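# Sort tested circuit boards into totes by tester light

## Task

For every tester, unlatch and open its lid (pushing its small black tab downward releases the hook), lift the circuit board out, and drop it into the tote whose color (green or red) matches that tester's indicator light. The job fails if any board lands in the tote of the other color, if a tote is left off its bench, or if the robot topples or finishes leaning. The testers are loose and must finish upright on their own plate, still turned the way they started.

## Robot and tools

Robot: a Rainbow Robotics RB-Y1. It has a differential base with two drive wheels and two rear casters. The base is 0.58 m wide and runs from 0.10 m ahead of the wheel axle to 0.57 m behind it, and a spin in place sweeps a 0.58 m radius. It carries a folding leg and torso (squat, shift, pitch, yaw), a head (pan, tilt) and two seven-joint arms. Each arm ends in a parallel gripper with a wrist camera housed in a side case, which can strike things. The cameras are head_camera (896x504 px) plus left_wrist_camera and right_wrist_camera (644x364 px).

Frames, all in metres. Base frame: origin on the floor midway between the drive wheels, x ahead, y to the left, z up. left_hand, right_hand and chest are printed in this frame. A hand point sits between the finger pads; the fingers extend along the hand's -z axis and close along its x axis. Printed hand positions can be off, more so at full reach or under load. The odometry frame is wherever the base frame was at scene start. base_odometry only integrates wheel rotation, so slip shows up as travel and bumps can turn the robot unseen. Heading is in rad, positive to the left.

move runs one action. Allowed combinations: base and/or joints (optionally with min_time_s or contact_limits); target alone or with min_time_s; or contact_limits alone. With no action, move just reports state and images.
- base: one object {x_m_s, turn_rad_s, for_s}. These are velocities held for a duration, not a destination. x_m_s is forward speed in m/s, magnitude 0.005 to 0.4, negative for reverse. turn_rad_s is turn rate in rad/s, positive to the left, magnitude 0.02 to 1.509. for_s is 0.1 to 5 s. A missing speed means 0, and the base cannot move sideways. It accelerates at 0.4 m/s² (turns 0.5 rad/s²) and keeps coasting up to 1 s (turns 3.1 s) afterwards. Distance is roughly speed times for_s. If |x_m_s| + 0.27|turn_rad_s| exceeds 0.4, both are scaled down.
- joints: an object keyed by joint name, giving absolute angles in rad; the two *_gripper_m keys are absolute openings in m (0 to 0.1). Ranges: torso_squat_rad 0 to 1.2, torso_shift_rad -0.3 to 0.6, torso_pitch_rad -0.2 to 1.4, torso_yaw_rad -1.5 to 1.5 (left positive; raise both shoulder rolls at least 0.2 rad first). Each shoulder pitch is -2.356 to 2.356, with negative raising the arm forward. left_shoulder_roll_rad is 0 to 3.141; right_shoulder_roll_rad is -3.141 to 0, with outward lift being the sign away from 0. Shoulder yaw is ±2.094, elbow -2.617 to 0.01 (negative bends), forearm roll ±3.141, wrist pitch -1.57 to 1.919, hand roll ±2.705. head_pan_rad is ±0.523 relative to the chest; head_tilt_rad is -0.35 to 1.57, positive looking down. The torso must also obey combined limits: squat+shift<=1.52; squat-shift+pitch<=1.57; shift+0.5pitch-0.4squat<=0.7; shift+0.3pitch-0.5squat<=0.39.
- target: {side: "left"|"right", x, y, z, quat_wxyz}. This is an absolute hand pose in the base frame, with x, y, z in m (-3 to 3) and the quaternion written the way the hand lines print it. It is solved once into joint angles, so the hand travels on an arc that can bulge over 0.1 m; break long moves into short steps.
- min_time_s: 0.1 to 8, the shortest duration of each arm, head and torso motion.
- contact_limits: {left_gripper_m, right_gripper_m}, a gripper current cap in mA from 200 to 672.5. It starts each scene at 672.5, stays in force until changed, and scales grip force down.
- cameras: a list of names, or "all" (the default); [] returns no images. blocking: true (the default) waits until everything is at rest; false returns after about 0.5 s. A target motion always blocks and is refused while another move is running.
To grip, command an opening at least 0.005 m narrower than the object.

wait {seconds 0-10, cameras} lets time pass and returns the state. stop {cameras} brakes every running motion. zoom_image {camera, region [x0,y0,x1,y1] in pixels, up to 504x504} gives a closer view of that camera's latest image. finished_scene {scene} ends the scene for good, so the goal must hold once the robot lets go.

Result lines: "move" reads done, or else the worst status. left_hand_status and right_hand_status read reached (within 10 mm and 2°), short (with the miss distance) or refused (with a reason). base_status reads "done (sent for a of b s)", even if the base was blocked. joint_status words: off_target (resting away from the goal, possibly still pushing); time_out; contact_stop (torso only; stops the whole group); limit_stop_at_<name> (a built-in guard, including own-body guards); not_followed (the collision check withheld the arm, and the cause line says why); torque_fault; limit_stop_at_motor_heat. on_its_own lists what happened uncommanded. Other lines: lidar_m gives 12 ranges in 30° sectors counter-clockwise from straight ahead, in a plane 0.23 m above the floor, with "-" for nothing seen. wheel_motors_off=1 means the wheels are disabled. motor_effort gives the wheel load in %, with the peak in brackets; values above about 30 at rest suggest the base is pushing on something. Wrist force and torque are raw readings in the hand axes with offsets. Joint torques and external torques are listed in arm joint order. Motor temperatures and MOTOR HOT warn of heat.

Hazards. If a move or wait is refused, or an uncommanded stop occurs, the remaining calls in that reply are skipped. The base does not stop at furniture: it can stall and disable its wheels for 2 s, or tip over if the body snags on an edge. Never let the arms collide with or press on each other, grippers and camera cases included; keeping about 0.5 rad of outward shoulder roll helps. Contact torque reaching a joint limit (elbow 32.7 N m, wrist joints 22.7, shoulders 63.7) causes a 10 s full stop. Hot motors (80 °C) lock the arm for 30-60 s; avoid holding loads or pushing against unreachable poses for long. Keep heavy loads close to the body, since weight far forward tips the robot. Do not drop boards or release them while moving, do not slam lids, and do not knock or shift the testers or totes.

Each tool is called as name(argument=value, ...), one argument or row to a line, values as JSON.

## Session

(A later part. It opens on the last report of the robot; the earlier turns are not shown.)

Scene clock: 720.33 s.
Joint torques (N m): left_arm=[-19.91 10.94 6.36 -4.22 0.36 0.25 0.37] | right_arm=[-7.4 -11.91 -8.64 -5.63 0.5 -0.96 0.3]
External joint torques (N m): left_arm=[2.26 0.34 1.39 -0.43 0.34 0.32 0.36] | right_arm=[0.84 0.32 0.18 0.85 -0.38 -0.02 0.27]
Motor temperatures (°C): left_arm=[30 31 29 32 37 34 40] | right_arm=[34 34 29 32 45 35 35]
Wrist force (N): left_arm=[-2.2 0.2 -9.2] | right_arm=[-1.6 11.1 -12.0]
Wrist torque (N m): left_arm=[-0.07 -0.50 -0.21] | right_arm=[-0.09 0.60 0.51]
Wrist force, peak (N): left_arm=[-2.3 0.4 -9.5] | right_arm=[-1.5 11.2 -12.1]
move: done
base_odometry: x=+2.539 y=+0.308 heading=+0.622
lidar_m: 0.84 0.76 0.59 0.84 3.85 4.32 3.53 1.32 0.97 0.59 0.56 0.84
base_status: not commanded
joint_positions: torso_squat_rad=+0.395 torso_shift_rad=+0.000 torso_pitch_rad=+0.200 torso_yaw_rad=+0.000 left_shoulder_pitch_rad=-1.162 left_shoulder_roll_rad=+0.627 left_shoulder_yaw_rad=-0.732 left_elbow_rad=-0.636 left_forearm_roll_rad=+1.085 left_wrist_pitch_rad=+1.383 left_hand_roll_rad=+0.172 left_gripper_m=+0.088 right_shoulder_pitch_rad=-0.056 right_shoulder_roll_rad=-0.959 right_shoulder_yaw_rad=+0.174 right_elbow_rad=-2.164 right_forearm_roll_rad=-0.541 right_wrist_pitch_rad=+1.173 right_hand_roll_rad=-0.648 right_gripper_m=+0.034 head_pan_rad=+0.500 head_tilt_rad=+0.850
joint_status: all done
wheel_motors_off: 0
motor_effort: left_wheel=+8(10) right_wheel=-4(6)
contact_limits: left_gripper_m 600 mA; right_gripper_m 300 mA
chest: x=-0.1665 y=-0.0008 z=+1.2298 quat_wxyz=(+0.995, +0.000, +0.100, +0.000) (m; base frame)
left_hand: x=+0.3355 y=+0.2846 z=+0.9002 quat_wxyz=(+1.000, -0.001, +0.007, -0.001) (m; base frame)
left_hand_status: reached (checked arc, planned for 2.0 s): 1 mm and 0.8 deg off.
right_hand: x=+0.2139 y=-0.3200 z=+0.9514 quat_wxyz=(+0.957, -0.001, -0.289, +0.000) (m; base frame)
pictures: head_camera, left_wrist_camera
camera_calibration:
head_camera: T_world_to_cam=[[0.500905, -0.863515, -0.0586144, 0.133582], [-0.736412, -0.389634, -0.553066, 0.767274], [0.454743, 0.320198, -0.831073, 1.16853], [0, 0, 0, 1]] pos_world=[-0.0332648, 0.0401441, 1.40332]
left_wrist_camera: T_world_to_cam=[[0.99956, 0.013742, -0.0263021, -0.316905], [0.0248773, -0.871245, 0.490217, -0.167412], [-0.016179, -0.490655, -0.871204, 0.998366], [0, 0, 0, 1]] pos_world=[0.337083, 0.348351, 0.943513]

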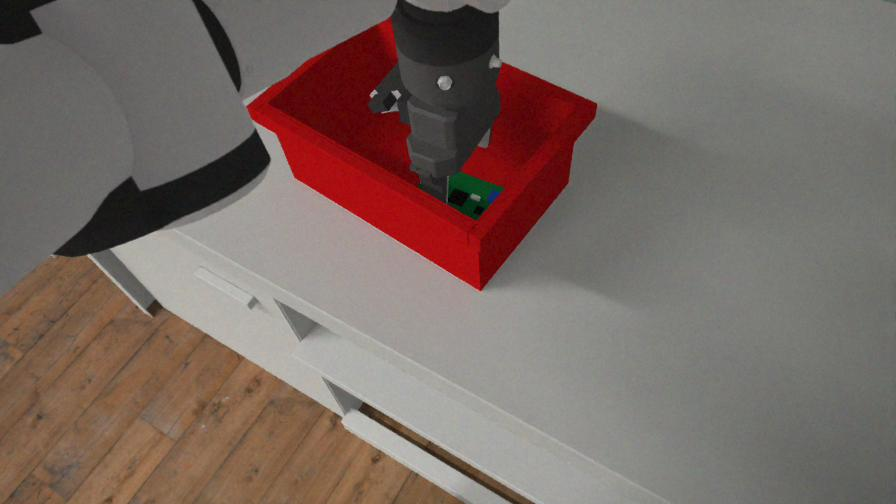

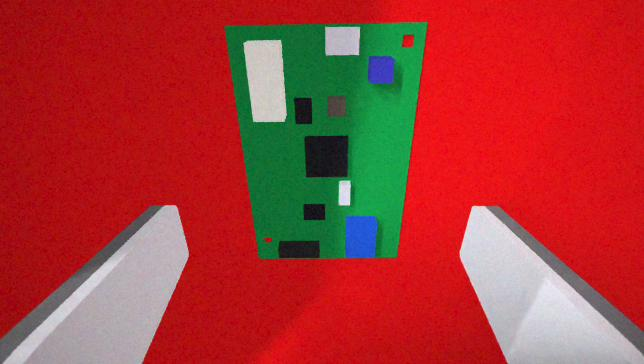

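move(
  target={"side":"left","x":0.336,"y":0.285,"z":1.09,"quat_wxyz":[1,0,0,0]},
  cameras=["head_camera"],
)

move(
  target={"side":"left","x":0.24,"y":0.28,"z":1.14,"quat_wxyz":[0.97,0,-0.24,0]},
  cameras=[],
)

move(
  base={"x_m_s":-0.16,"for_s":4},
  joints={"torso_pitch_rad":0,"torso_squat_rad":0.35,"head_pan_rad":0,"left_gripper_m":0},
  cameras=["head_camera"],
)

Scene clock: 727.37 s.
Joint torques (N m): left_arm=[-19.86 9.61 7.37 -3 0.27 -0.37 -0.02] | right_arm=[-7.17 -11.7 -8.76 -5.63 0.63 -0.97 0.32]
External joint torques (N m): left_arm=[2.23 -1.24 -0.34 0.35 0.25 -0.29 -0.02] | right_arm=[1.07 0.54 0.06 0.85 -0.26 -0.03 0.29]
Motor temperatures (°C): left_arm=[30 31 29 32 37 34 40] | right_arm=[34 34 29 32 45 35 35]
Wrist force (N): left_arm=[-2.3 0.3 -9.1] | right_arm=[-1.2 10.8 -12.0]
Wrist torque (N m): left_arm=[-0.09 -0.51 -0.19] | right_arm=[-0.08 0.68 0.50]
Wrist force, peak (N): left_arm=[-3.4 0.3 -11.6] | right_arm=[-1.4 11.0 -12.4]
move: done
base_odometry: x=+2.539 y=+0.308 heading=+0.622
lidar_m: 0.84 0.77 0.58 0.84 3.85 4.32 3.54 1.33 0.98 0.59 0.56 0.84
base_status: not commanded
joint_positions: torso_squat_rad=+0.395 torso_shift_rad=+0.000 torso_pitch_rad=+0.200 torso_yaw_rad=+0.000 left_shoulder_pitch_rad=-1.330 left_shoulder_roll_rad=+0.888 left_shoulder_yaw_rad=-0.640 left_elbow_rad=-1.049 left_forearm_roll_rad=+1.205 left_wrist_pitch_rad=+1.814 left_hand_roll_rad=+0.370 left_gripper_m=+0.088 right_shoulder_pitch_rad=-0.056 right_shoulder_roll_rad=-0.959 right_shoulder_yaw_rad=+0.174 right_elbow_rad=-2.164 right_forearm_roll_rad=-0.541 right_wrist_pitch_rad=+1.173 right_hand_roll_rad=-0.648 right_gripper_m=+0.034 head_pan_rad=+0.500 head_tilt_rad=+0.850
joint_status: all done
wheel_motors_off: 0
motor_effort: left_wheel=+7(9) right_wheel=-5(6)
contact_limits: left_gripper_m 600 mA; right_gripper_m 300 mA
chest: x=-0.1666 y=-0.0007 z=+1.2299 quat_wxyz=(+0.995, +0.000, +0.100, +0.000) (m; base frame)
left_hand: x=+0.3361 y=+0.2852 z=+1.0902 quat_wxyz=(+1.000, +0.000, +0.001, +0.000) (m; base frame)
left_hand_status: reached (checked arc, planned for 0.7 s): 0 mm and 0.1 deg off.
right_hand: x=+0.2139 y=-0.3200 z=+0.9515 quat_wxyz=(+0.957, -0.001, -0.289, +0.000) (m; base frame)
pictures: head_camera
camera_calibration:
head_camera: T_world_to_cam=[[0.500906, -0.863525, -0.058465, 0.133482], [-0.736336, -0.389677, -0.553138, 0.767357], [0.454866, 0.32012, -0.831036, 1.16853], [0, 0, 0, 1]] pos_world=[-0.0333549, 0.0402157, 1.40335]

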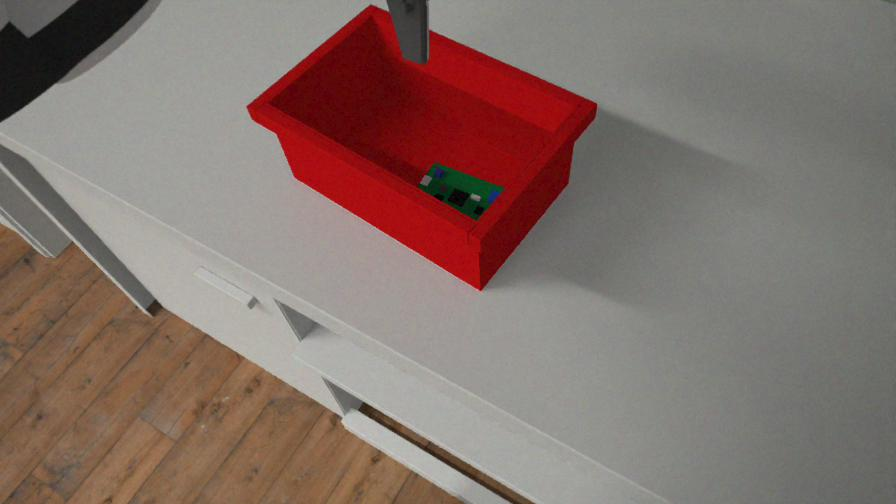

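Scene clock: 729.23 s.
Joint torques (N m): left_arm=[-10.83 11.5 10.73 0.44 -0.49 -0.65 -0.19] | right_arm=[-7.02 -11.68 -8.92 -5.56 0.5 -0.98 0.29]
External joint torques (N m): left_arm=[1.47 -0.15 0.68 -0.1 0.23 -0.09 -0.16] | right_arm=[1.22 0.56 -0.1 0.92 -0.38 -0.04 0.26]
Motor temperatures (°C): left_arm=[30 31 29 32 37 34 40] | right_arm=[34 34 29 32 45 35 35]
Wrist force (N): left_arm=[-5.0 0.3 -8.5] | right_arm=[-1.4 10.6 -12.2]
Wrist torque (N m): left_arm=[-0.09 -0.62 -0.18] | right_arm=[-0.05 0.62 0.49]
Wrist force, peak (N): left_arm=[-6.7 0.4 -9.1] | right_arm=[-1.0 11.2 -12.2]
move: done
base_odometry: x=+2.539 y=+0.308 heading=+0.622
lidar_m: 0.84 0.76 0.58 0.84 3.85 4.31 3.53 1.32 0.98 0.59 0.56 0.83
base_status: not commanded
joint_positions: torso_squat_rad=+0.395 torso_shift_rad=+0.000 torso_pitch_rad=+0.200 torso_yaw_rad=+0.000 left_shoulder_pitch_rad=-0.840 left_shoulder_roll_rad=+1.500 left_shoulder_yaw_rad=-0.443 left_elbow_rad=-2.224 left_forearm_roll_rad=+1.255 left_wrist_pitch_rad=+1.412 left_hand_roll_rad=+0.980 left_gripper_m=+0.088 right_shoulder_pitch_rad=-0.056 right_shoulder_roll_rad=-0.959 right_shoulder_yaw_rad=+0.174 right_elbow_rad=-2.164 right_forearm_roll_rad=-0.541 right_wrist_pitch_rad=+1.173 right_hand_roll_rad=-0.648 right_gripper_m=+0.034 head_pan_rad=+0.500 head_tilt_rad=+0.850
joint_status: all done
wheel_motors_off: 0
motor_effort: left_wheel=+6(8) right_wheel=-4(5)
contact_limits: left_gripper_m 600 mA; right_gripper_m 300 mA
chest: x=-0.1666 y=-0.0007 z=+1.2299 quat_wxyz=(+0.995, +0.000, +0.100, +0.000) (m; base frame)
left_hand: x=+0.2400 y=+0.2799 z=+1.1400 quat_wxyz=(+0.971, +0.000, -0.240, +0.000) (m; base frame)
left_hand_status: reached (checked arc, planned for 1.5 s): 0 mm and 0.0 deg off.
right_hand: x=+0.2139 y=-0.3200 z=+0.9515 quat_wxyz=(+0.957, -0.001, -0.289, +0.000) (m; base frame)
pictures: none
No camera images: "cameras" was empty.

Scene clock: 734.33 s.
Joint torques (N m): left_arm=[-11.48 10.08 10.28 1.76 -0.66 -0.78 -0.31] | right_arm=[-10.33 -11.85 -9.34 -5.1 0.69 -1.29 0.33]
External joint torques (N m): left_arm=[1.33 -0.23 0.37 -0.03 0.33 -0.04 -0.28] | right_arm=[1.05 0.55 0.11 0.85 -0.35 -0.1 0.29]
Motor temperatures (°C): left_arm=[30 31 29 32 37 34 40] | right_arm=[34 34 29 32 45 35 35]
Wrist force (N): left_arm=[-6.4 0.5 -7.8] | right_arm=[-2.5 10.8 -11.3]
Wrist torque (N m): left_arm=[-0.12 -0.71 -0.18] | right_arm=[-0.09 0.59 0.50]
Wrist force, peak (N): left_arm=[-5.1 0.6 -9.1] | right_arm=[-1.5 11.1 -12.4]
move: done
base_odometry: x=+2.019 y=-0.064 heading=+0.622
lidar_m: 1.49 1.01 1.22 3.27 3.85 3.71 3.47 1.31 0.97 0.94 0.97 0.96
base_status: done (sent for 4 of 4 s)
joint_positions: torso_squat_rad=+0.350 torso_shift_rad=+0.000 torso_pitch_rad=+0.000 torso_yaw_rad=+0.000 left_shoulder_pitch_rad=-0.840 left_shoulder_roll_rad=+1.500 left_shoulder_yaw_rad=-0.443 left_elbow_rad=-2.224 left_forearm_roll_rad=+1.254 left_wrist_pitch_rad=+1.412 left_hand_roll_rad=+0.980 left_gripper_m=+0.000 right_shoulder_pitch_rad=-0.056 right_shoulder_roll_rad=-0.959 right_shoulder_yaw_rad=+0.174 right_elbow_rad=-2.164 right_forearm_roll_rad=-0.541 right_wrist_pitch_rad=+1.173 right_hand_roll_rad=-0.648 right_gripper_m=+0.034 head_pan_rad=+0.000 head_tilt_rad=+0.850
joint_status: all done
wheel_motors_off: 0
motor_effort: left_wheel=+11(23) right_wheel=-7(25)
contact_limits: left_gripper_m 600 mA; right_gripper_m 300 mA
chest: x=-0.2280 y=-0.0007 z=+1.2475 quat_wxyz=(+1.000, +0.000, +0.000, +0.000) (m; base frame)
left_hand: x=+0.1884 y=+0.2799 z=+1.2402 quat_wxyz=(+0.942, +0.000, -0.336, +0.000) (m; base frame)
right_hand: x=+0.2001 y=-0.3200 z=+1.0503 quat_wxyz=(+0.924, -0.001, -0.383, +0.000) (m; base frame)
pictures: head_camera
camera_calibration:
head_camera: T_world_to_cam=[[0.0269761, -0.998752, 0.0420337, -0.0577941], [-0.724042, -0.0485135, -0.688047, 0.905681], [0.689228, -0.0118733, -0.724447, 1.12964], [0, 0, 0, 1]] pos_world=[-0.121267, -0.000371644, 1.44394]

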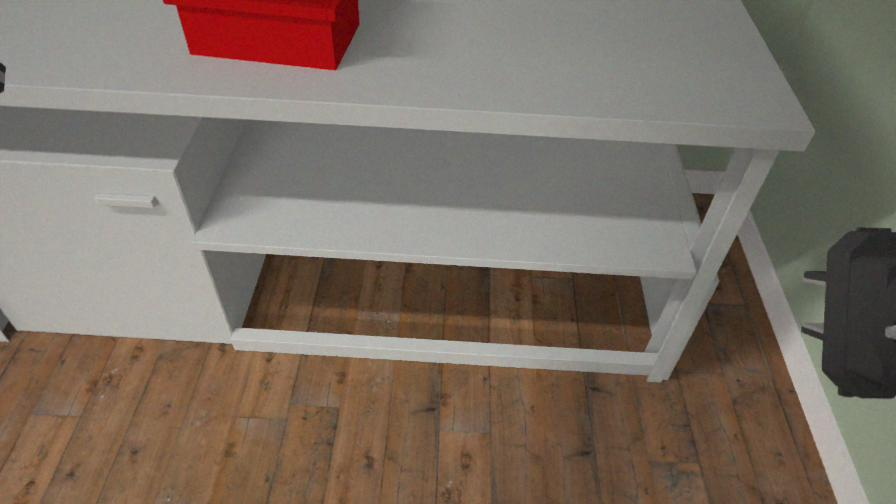

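move(
  base={"x_m_s":-0.2,"for_s":2},
  joints={"head_tilt_rad":0.5},
  cameras=[],
)

move(
  target={"side":"left","x":0.2,"y":0.34,"z":1.1,"quat_wxyz":[0.924,0,-0.383,0]},
  cameras=[],
)

move(
  base={"turn_rad_s":0.55,"for_s":4.3},
  joints={"head_tilt_rad":0.4},
  cameras=["head_camera"],
)

Scene clock: 753.27 s.
Joint torques (N m): left_arm=[-11.61 10.47 10.08 1.82 -0.68 -0.76 -0.24] | right_arm=[-10.27 -11.8 -9.17 -5.14 0.69 -1.21 0.41]
External joint torques (N m): left_arm=[1.19 0.16 0.17 0.02 0.31 -0.02 -0.21] | right_arm=[1.11 0.6 0.27 0.8 -0.35 -0.01 0.37]
Motor temperatures (°C): left_arm=[30 31 29 32 37 34 40] | right_arm=[34 34 29 32 45 35 35]
Wrist force (N): left_arm=[-6.2 0.2 -7.9] | right_arm=[-2.4 10.6 -11.1]
Wrist torque (N m): left_arm=[-0.09 -0.68 -0.17] | right_arm=[-0.04 0.59 0.48]
Wrist force, peak (N): left_arm=[-6.4 0.4 -8.2] | right_arm=[-2.6 11.1 -11.6]
move: done
base_odometry: x=+1.694 y=-0.298 heading=+0.623
lidar_m: 1.88 1.37 1.96 3.68 3.86 3.33 3.15 1.30 0.96 0.93 0.96 1.31
base_status: done (sent for 2 of 2 s)
joint_positions: torso_squat_rad=+0.350 torso_shift_rad=+0.000 torso_pitch_rad=+0.000 torso_yaw_rad=+0.000 left_shoulder_pitch_rad=-0.840 left_shoulder_roll_rad=+1.500 left_shoulder_yaw_rad=-0.443 left_elbow_rad=-2.224 left_forearm_roll_rad=+1.254 left_wrist_pitch_rad=+1.412 left_hand_roll_rad=+0.980 left_gripper_m=+0.000 right_shoulder_pitch_rad=-0.056 right_shoulder_roll_rad=-0.959 right_shoulder_yaw_rad=+0.174 right_elbow_rad=-2.164 right_forearm_roll_rad=-0.541 right_wrist_pitch_rad=+1.173 right_hand_roll_rad=-0.648 right_gripper_m=+0.034 head_pan_rad=+0.000 head_tilt_rad=+0.500
joint_status: all done
wheel_motors_off: 0
motor_effort: left_wheel=+11(21) right_wheel=-7(30)
contact_limits: left_gripper_m 600 mA; right_gripper_m 300 mA
chest: x=-0.2281 y=-0.0007 z=+1.2475 quat_wxyz=(+1.000, +0.000, +0.000, +0.000) (m; base frame)
left_hand: x=+0.1883 y=+0.2799 z=+1.2402 quat_wxyz=(+0.942, +0.000, -0.336, +0.000) (m; base frame)
right_hand: x=+0.2001 y=-0.3200 z=+1.0503 quat_wxyz=(+0.924, -0.001, -0.383, +0.000) (m; base frame)
pictures: none
No camera images: "cameras" was empty.

Scene clock: 754.43 s.
Joint torques (N m): left_arm=[-11.16 13.66 10.56 -0.27 -0.44 -0.53 0.03] | right_arm=[-10.38 -11.79 -9.3 -5.15 0.62 -1.22 0.14]
External joint torques (N m): left_arm=[0.16 0.25 0.06 0.68 0.45 0.15 0.07] | right_arm=[1.01 0.61 0.14 0.79 -0.42 -0.03 0.1]
Motor temperatures (°C): left_arm=[30 31 29 32 37 34 40] | right_arm=[34 34 29 32 45 35 35]
Wrist force (N): left_arm=[-6.9 0.6 -7.4] | right_arm=[-2.3 10.7 -11.2]
Wrist torque (N m): left_arm=[-0.11 -0.73 -0.17] | right_arm=[-0.05 0.61 0.50]
Wrist force, peak (N): left_arm=[-7.6 1.0 -8.0] | right_arm=[-2.3 11.3 -11.7]
move: done
base_odometry: x=+1.694 y=-0.298 heading=+0.623
lidar_m: 1.88 1.36 1.96 3.68 3.86 3.33 3.15 1.30 0.96 0.93 0.97 1.31
base_status: not commanded
joint_positions: torso_squat_rad=+0.350 torso_shift_rad=+0.000 torso_pitch_rad=+0.000 torso_yaw_rad=+0.000 left_shoulder_pitch_rad=-0.343 left_shoulder_roll_rad=+1.555 left_shoulder_yaw_rad=-0.578 left_elbow_rad=-2.196 left_forearm_roll_rad=+0.729 left_wrist_pitch_rad=+0.866 left_hand_roll_rad=+1.086 left_gripper_m=+0.000 right_shoulder_pitch_rad=-0.056 right_shoulder_roll_rad=-0.959 right_shoulder_yaw_rad=+0.174 right_elbow_rad=-2.164 right_forearm_roll_rad=-0.541 right_wrist_pitch_rad=+1.173 right_hand_roll_rad=-0.648 right_gripper_m=+0.034 head_pan_rad=+0.000 head_tilt_rad=+0.500
joint_status: all done
wheel_motors_off: 0
motor_effort: left_wheel=+10(11) right_wheel=-7(8)
contact_limits: left_gripper_m 600 mA; right_gripper_m 300 mA
chest: x=-0.2280 y=-0.0007 z=+1.2475 quat_wxyz=(+1.000, +0.000, +0.000, +0.000) (m; base frame)
left_hand: x=+0.1995 y=+0.3399 z=+1.1001 quat_wxyz=(+0.924, +0.000, -0.382, +0.000) (m; base frame)
left_hand_status: reached (checked arc, planned for 0.8 s): 1 mm and 0.1 deg off.
right_hand: x=+0.2001 y=-0.3200 z=+1.0503 quat_wxyz=(+0.924, -0.001, -0.383, +0.000) (m; base frame)
pictures: none
No camera images: "cameras" was empty.

Scene clock: 760.20 s.
Joint torques (N m): left_arm=[-11.2 13.49 10.36 -0.21 -0.44 -0.47 0.08] | right_arm=[-10.39 -11.77 -9.37 -5.03 0.7 -1.3 0.38]
External joint torques (N m): left_arm=[0.11 0.08 -0.15 0.74 0.45 0.21 0.12] | right_arm=[1 0.63 0.07 0.91 -0.34 -0.11 0.33]
Motor temperatures (°C): left_arm=[30 31 29 32 37 34 40] | right_arm=[34 34 29 32 45 35 35]
Wrist force (N): left_arm=[-6.7 0.4 -7.2] | right_arm=[-2.6 10.7 -11.2]
Wrist torque (N m): left_arm=[-0.09 -0.71 -0.16] | right_arm=[-0.06 0.57 0.48]
Wrist force, peak (N): left_arm=[-6.9 0.5 -7.4] | right_arm=[-2.2 11.1 -11.5]
move: done
base_odometry: x=+1.694 y=-0.298 heading=+2.988
lidar_m: 3.53 3.15 1.80 1.05 0.92 0.91 1.08 1.31 1.38 1.46 2.96 3.72
base_status: done (sent for 4.3 of 4.3 s)
joint_positions: torso_squat_rad=+0.350 torso_shift_rad=+0.000 torso_pitch_rad=+0.000 torso_yaw_rad=+0.000 left_shoulder_pitch_rad=-0.343 left_shoulder_roll_rad=+1.555 left_shoulder_yaw_rad=-0.578 left_elbow_rad=-2.196 left_forearm_roll_rad=+0.729 left_wrist_pitch_rad=+0.866 left_hand_roll_rad=+1.086 left_gripper_m=+0.000 right_shoulder_pitch_rad=-0.056 right_shoulder_roll_rad=-0.959 right_shoulder_yaw_rad=+0.174 right_elbow_rad=-2.164 right_forearm_roll_rad=-0.541 right_wrist_pitch_rad=+1.173 right_hand_roll_rad=-0.648 right_gripper_m=+0.034 head_pan_rad=+0.000 head_tilt_rad=+0.400
joint_status: all done
wheel_motors_off: 0
motor_effort: left_wheel=+3(29) right_wheel=+2(28)
contact_limits: left_gripper_m 600 mA; right_gripper_m 300 mA
chest: x=-0.2280 y=-0.0007 z=+1.2475 quat_wxyz=(+1.000, +0.000, +0.000, +0.000) (m; base frame)
left_hand: x=+0.1995 y=+0.3399 z=+1.1001 quat_wxyz=(+0.924, +0.000, -0.382, +0.000) (m; base frame)
right_hand: x=+0.2001 y=-0.3200 z=+1.0503 quat_wxyz=(+0.924, -0.001, -0.383, -0.001) (m; base frame)
pictures: head_camera
camera_calibration:
head_camera: T_world_to_cam=[[0.00561107, -0.998761, 0.0494419, -0.0729526], [-0.352674, -0.0482422, -0.934502, 1.33895], [0.935729, -0.0121933, -0.352508, 0.642036], [0, 0, 0, 1]] pos_world=[-0.128148, -0.000439625, 1.48118]

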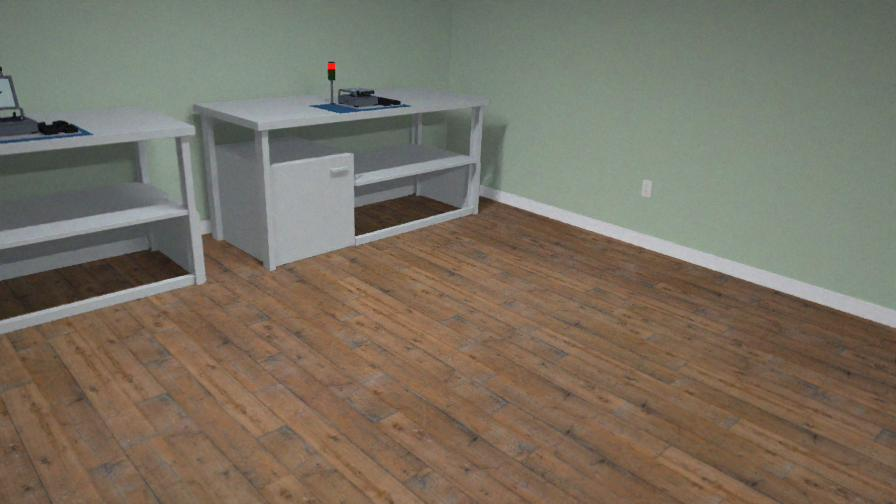

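move(
  base={"turn_rad_s":-0.1,"for_s":0.9},
  cameras=[],
)

move(
  base={"x_m_s":0.32,"for_s":5},
  cameras=[],
)

move(
  base={"x_m_s":0.32,"for_s":4.9},
  cameras=["head_camera"],
)

Scene clock: 768.37 s.
Joint torques (N m): left_arm=[-11.42 13.56 10.33 -0.25 -0.48 -0.48 0.08] | right_arm=[-10.14 -11.81 -9.16 -4.95 0.63 -1.17 0.31]
External joint torques (N m): left_arm=[-0.1 0.15 -0.17 0.71 0.41 0.21 0.12] | right_arm=[1.25 0.59 0.28 0.99 -0.41 0.02 0.27]
Motor temperatures (°C): left_arm=[30 31 29 32 37 34 40] | right_arm=[34 34 29 32 45 35 35]
Wrist force (N): left_arm=[-6.8 0.6 -7.2] | right_arm=[-2.5 10.6 -11.4]
Wrist torque (N m): left_arm=[-0.11 -0.73 -0.15] | right_arm=[-0.04 0.58 0.49]
Wrist force, peak (N): left_arm=[-6.6 0.3 -7.7] | right_arm=[-2.4 11.0 -11.7]
move: done
base_odometry: x=+1.694 y=-0.298 heading=+2.898
lidar_m: 3.76 3.34 2.13 1.13 0.92 0.91 1.04 1.31 1.38 1.40 2.96 3.68
base_status: done (sent for 0.9 of 0.9 s)
joint_positions: torso_squat_rad=+0.350 torso_shift_rad=+0.000 torso_pitch_rad=+0.000 torso_yaw_rad=+0.000 left_shoulder_pitch_rad=-0.343 left_shoulder_roll_rad=+1.555 left_shoulder_yaw_rad=-0.578 left_elbow_rad=-2.196 left_forearm_roll_rad=+0.729 left_wrist_pitch_rad=+0.866 left_hand_roll_rad=+1.086 left_gripper_m=+0.000 right_shoulder_pitch_rad=-0.056 right_shoulder_roll_rad=-0.959 right_shoulder_yaw_rad=+0.174 right_elbow_rad=-2.164 right_forearm_roll_rad=-0.541 right_wrist_pitch_rad=+1.173 right_hand_roll_rad=-0.648 right_gripper_m=+0.034 head_pan_rad=+0.000 head_tilt_rad=+0.400
joint_status: not commanded
wheel_motors_off: 0
motor_effort: left_wheel=+1(18) right_wheel=-1(16)
contact_limits: left_gripper_m 600 mA; right_gripper_m 300 mA
chest: x=-0.2280 y=-0.0007 z=+1.2475 quat_wxyz=(+1.000, +0.000, +0.000, +0.000) (m; base frame)
left_hand: x=+0.1995 y=+0.3399 z=+1.1001 quat_wxyz=(+0.924, +0.000, -0.382, +0.000) (m; base frame)
right_hand: x=+0.2001 y=-0.3200 z=+1.0503 quat_wxyz=(+0.924, -0.001, -0.383, +0.000) (m; base frame)
pictures: none
No camera images: "cameras" was empty.

Scene clock: 774.73 s.
Joint torques (N m): left_arm=[-10.92 13.44 10.75 -0.27 -0.54 -0.49 0.08] | right_arm=[-10.17 -11.73 -9.29 -4.98 0.73 -1.29 0.34]
External joint torques (N m): left_arm=[0.4 0.03 0.24 0.68 0.36 0.19 0.12] | right_arm=[1.21 0.68 0.16 0.96 -0.31 -0.1 0.3]
Motor temperatures (°C): left_arm=[30 31 29 32 37 34 40] | right_arm=[34 34 29 32 45 35 35]
Wrist force (N): left_arm=[-6.8 0.3 -7.0] | right_arm=[-2.6 10.9 -11.1]
Wrist torque (N m): left_arm=[-0.08 -0.72 -0.17] | right_arm=[-0.11 0.57 0.49]
Wrist force, peak (N): left_arm=[-6.9 0.7 -7.4] | right_arm=[-2.3 11.0 -11.7]
move: done
base_odometry: x=+0.141 y=+0.087 heading=+2.899
lidar_m: 2.78 2.04 2.07 2.39 2.14 2.13 2.38 2.31 2.28 2.71 2.51 2.49
base_status: done (sent for 5 of 5 s)
joint_positions: torso_squat_rad=+0.350 torso_shift_rad=+0.000 torso_pitch_rad=+0.000 torso_yaw_rad=+0.000 left_shoulder_pitch_rad=-0.343 left_shoulder_roll_rad=+1.555 left_shoulder_yaw_rad=-0.578 left_elbow_rad=-2.196 left_forearm_roll_rad=+0.729 left_wrist_pitch_rad=+0.866 left_hand_roll_rad=+1.086 left_gripper_m=+0.000 right_shoulder_pitch_rad=-0.056 right_shoulder_roll_rad=-0.959 right_shoulder_yaw_rad=+0.174 right_elbow_rad=-2.164 right_forearm_roll_rad=-0.541 right_wrist_pitch_rad=+1.173 right_hand_roll_rad=-0.648 right_gripper_m=+0.034 head_pan_rad=+0.000 head_tilt_rad=+0.400
joint_status: not commanded
wheel_motors_off: 0
motor_effort: left_wheel=+5(34) right_wheel=-7(24)
contact_limits: left_gripper_m 600 mA; right_gripper_m 300 mA
chest: x=-0.2280 y=-0.0007 z=+1.2475 quat_wxyz=(+1.000, +0.000, +0.000, +0.000) (m; base frame)
left_hand: x=+0.1995 y=+0.3399 z=+1.1001 quat_wxyz=(+0.924, +0.000, -0.382, +0.000) (m; base frame)
right_hand: x=+0.2001 y=-0.3200 z=+1.0502 quat_wxyz=(+0.924, -0.001, -0.383, -0.001) (m; base frame)
pictures: none
No camera images: "cameras" was empty.

Scene clock: 781.00 s.
Joint torques (N m): left_arm=[-11.04 13.43 10.71 -0.21 -0.54 -0.46 0.06] | right_arm=[-10.2 -11.82 -9.48 -5 0.68 -1.21 0.33]
External joint torques (N m): left_arm=[0.28 0.02 0.21 0.74 0.35 0.22 0.1] | right_arm=[1.18 0.58 -0.04 0.94 -0.36 -0.02 0.29]
Motor temperatures (°C): left_arm=[30 31 29 32 37 34 40] | right_arm=[34 34 29 32 45 35 35]
Wrist force (N): left_arm=[-6.6 0.4 -7.0] | right_arm=[-2.5 10.7 -11.2]
Wrist torque (N m): left_arm=[-0.09 -0.70 -0.16] | right_arm=[-0.07 0.56 0.48]
Wrist force, peak (N): left_arm=[-6.6 0.4 -7.7] | right_arm=[-1.9 10.9 -11.9]
move: done
base_odometry: x=-1.381 y=+0.463 heading=+2.900
lidar_m: 1.36 1.64 1.05 1.13 2.58 3.31 3.69 3.39 2.98 1.59 1.32 1.31
base_status: done (sent for 4.9 of 4.9 s)
joint_positions: torso_squat_rad=+0.350 torso_shift_rad=+0.000 torso_pitch_rad=+0.000 torso_yaw_rad=+0.000 left_shoulder_pitch_rad=-0.343 left_shoulder_roll_rad=+1.555 left_shoulder_yaw_rad=-0.578 left_elbow_rad=-2.196 left_forearm_roll_rad=+0.729 left_wrist_pitch_rad=+0.866 left_hand_roll_rad=+1.086 left_gripper_m=+0.000 right_shoulder_pitch_rad=-0.056 right_shoulder_roll_rad=-0.959 right_shoulder_yaw_rad=+0.174 right_elbow_rad=-2.164 right_forearm_roll_rad=-0.541 right_wrist_pitch_rad=+1.173 right_hand_roll_rad=-0.648 right_gripper_m=+0.034 head_pan_rad=+0.000 head_tilt_rad=+0.400
joint_status: not commanded
wheel_motors_off: 0
motor_effort: left_wheel=+5(33) right_wheel=-7(16)
contact_limits: left_gripper_m 600 mA; right_gripper_m 300 mA
chest: x=-0.2280 y=-0.0007 z=+1.2475 quat_wxyz=(+1.000, +0.000, +0.000, +0.000) (m; base frame)
left_hand: x=+0.1995 y=+0.3399 z=+1.1001 quat_wxyz=(+0.924, +0.000, -0.382, +0.000) (m; base frame)
right_hand: x=+0.2001 y=-0.3200 z=+1.0502 quat_wxyz=(+0.924, -0.001, -0.383, -0.001) (m; base frame)
pictures: head_camera
camera_calibration:
head_camera: T_world_to_cam=[[0.00561369, -0.99876, 0.0494632, -0.0729611], [-0.352735, -0.0482623, -0.934478, 1.33892], [0.935707, -0.0122015, -0.352568, 0.64208], [0, 0, 0, 1]] pos_world=[-0.128105, -0.000416841, 1.48118]

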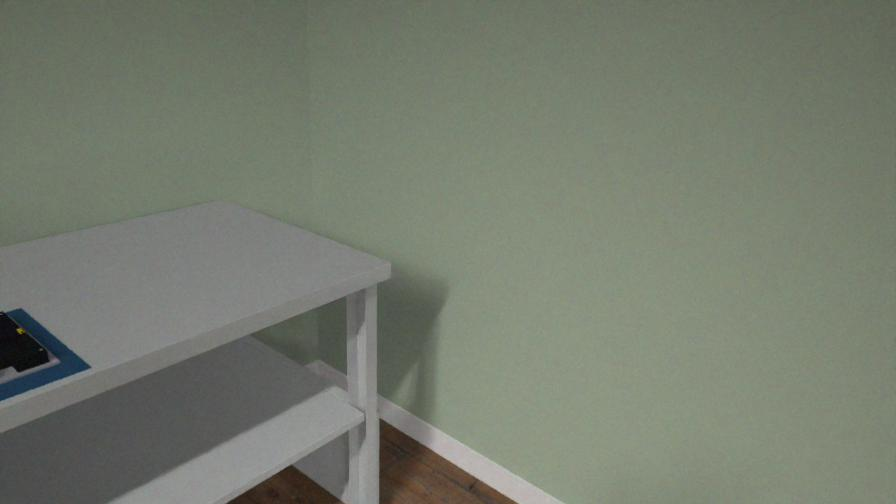

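Turn to −2.50 (i.e. 3.783): +.883.

move(
  base={"turn_rad_s":0.4,"for_s":2.2},
  joints={"head_tilt_rad":0.6},
  cameras=["head_camera"],
)

Scene clock: 788.83 s.
Joint torques (N m): left_arm=[-11.13 13.42 10.6 -0.18 -0.56 -0.52 0.14] | right_arm=[-10.44 -11.73 -9.21 -4.98 0.68 -1.21 0.31]
External joint torques (N m): left_arm=[0.19 0.01 0.1 0.77 0.33 0.17 0.18] | right_arm=[0.94 0.67 0.23 0.96 -0.36 -0.02 0.27]
Motor temperatures (°C): left_arm=[30 31 29 32 37 34 40] | right_arm=[34 34 29 32 45 35 35]
Wrist force (N): left_arm=[-6.5 0.7 -7.2] | right_arm=[-2.4 10.7 -11.3]
Wrist torque (N m): left_arm=[-0.12 -0.68 -0.16] | right_arm=[-0.06 0.59 0.50]
Wrist force, peak (N): left_arm=[-6.9 0.5 -7.7] | right_arm=[-2.5 11.1 -11.4]
move: done
base_odometry: x=-1.381 y=+0.463 heading=-2.504
lidar_m: 1.05 1.07 1.59 3.32 3.47 3.38 3.30 1.84 1.37 1.32 1.37 1.36
base_status: done (sent for 2.2 of 2.2 s)
joint_positions: torso_squat_rad=+0.350 torso_shift_rad=+0.000 torso_pitch_rad=+0.000 torso_yaw_rad=+0.000 left_shoulder_pitch_rad=-0.343 left_shoulder_roll_rad=+1.555 left_shoulder_yaw_rad=-0.578 left_elbow_rad=-2.196 left_forearm_roll_rad=+0.729 left_wrist_pitch_rad=+0.866 left_hand_roll_rad=+1.086 left_gripper_m=+0.000 right_shoulder_pitch_rad=-0.056 right_shoulder_roll_rad=-0.959 right_shoulder_yaw_rad=+0.174 right_elbow_rad=-2.164 right_forearm_roll_rad=-0.541 right_wrist_pitch_rad=+1.173 right_hand_roll_rad=-0.648 right_gripper_m=+0.034 head_pan_rad=+0.000 head_tilt_rad=+0.600
joint_status: all done
wheel_motors_off: 0
motor_effort: left_wheel=+1(28) right_wheel=+1(25)
contact_limits: left_gripper_m 600 mA; right_gripper_m 300 mA
chest: x=-0.2280 y=-0.0008 z=+1.2475 quat_wxyz=(+1.000, +0.000, +0.000, +0.000) (m; base frame)
left_hand: x=+0.1995 y=+0.3399 z=+1.1001 quat_wxyz=(+0.924, +0.000, -0.382, +0.000) (m; base frame)
right_hand: x=+0.2001 y=-0.3201 z=+1.0502 quat_wxyz=(+0.924, -0.001, -0.383, -0.001) (m; base frame)
pictures: head_camera
camera_calibration:
head_camera: T_world_to_cam=[[0.0155052, -0.99876, 0.0473092, -0.0678454], [-0.531318, -0.048312, -0.845794, 1.17376], [0.847031, -0.012022, -0.531408, 0.882688], [0, 0, 0, 1]] pos_world=[-0.122975, -0.000443205, 1.46503]

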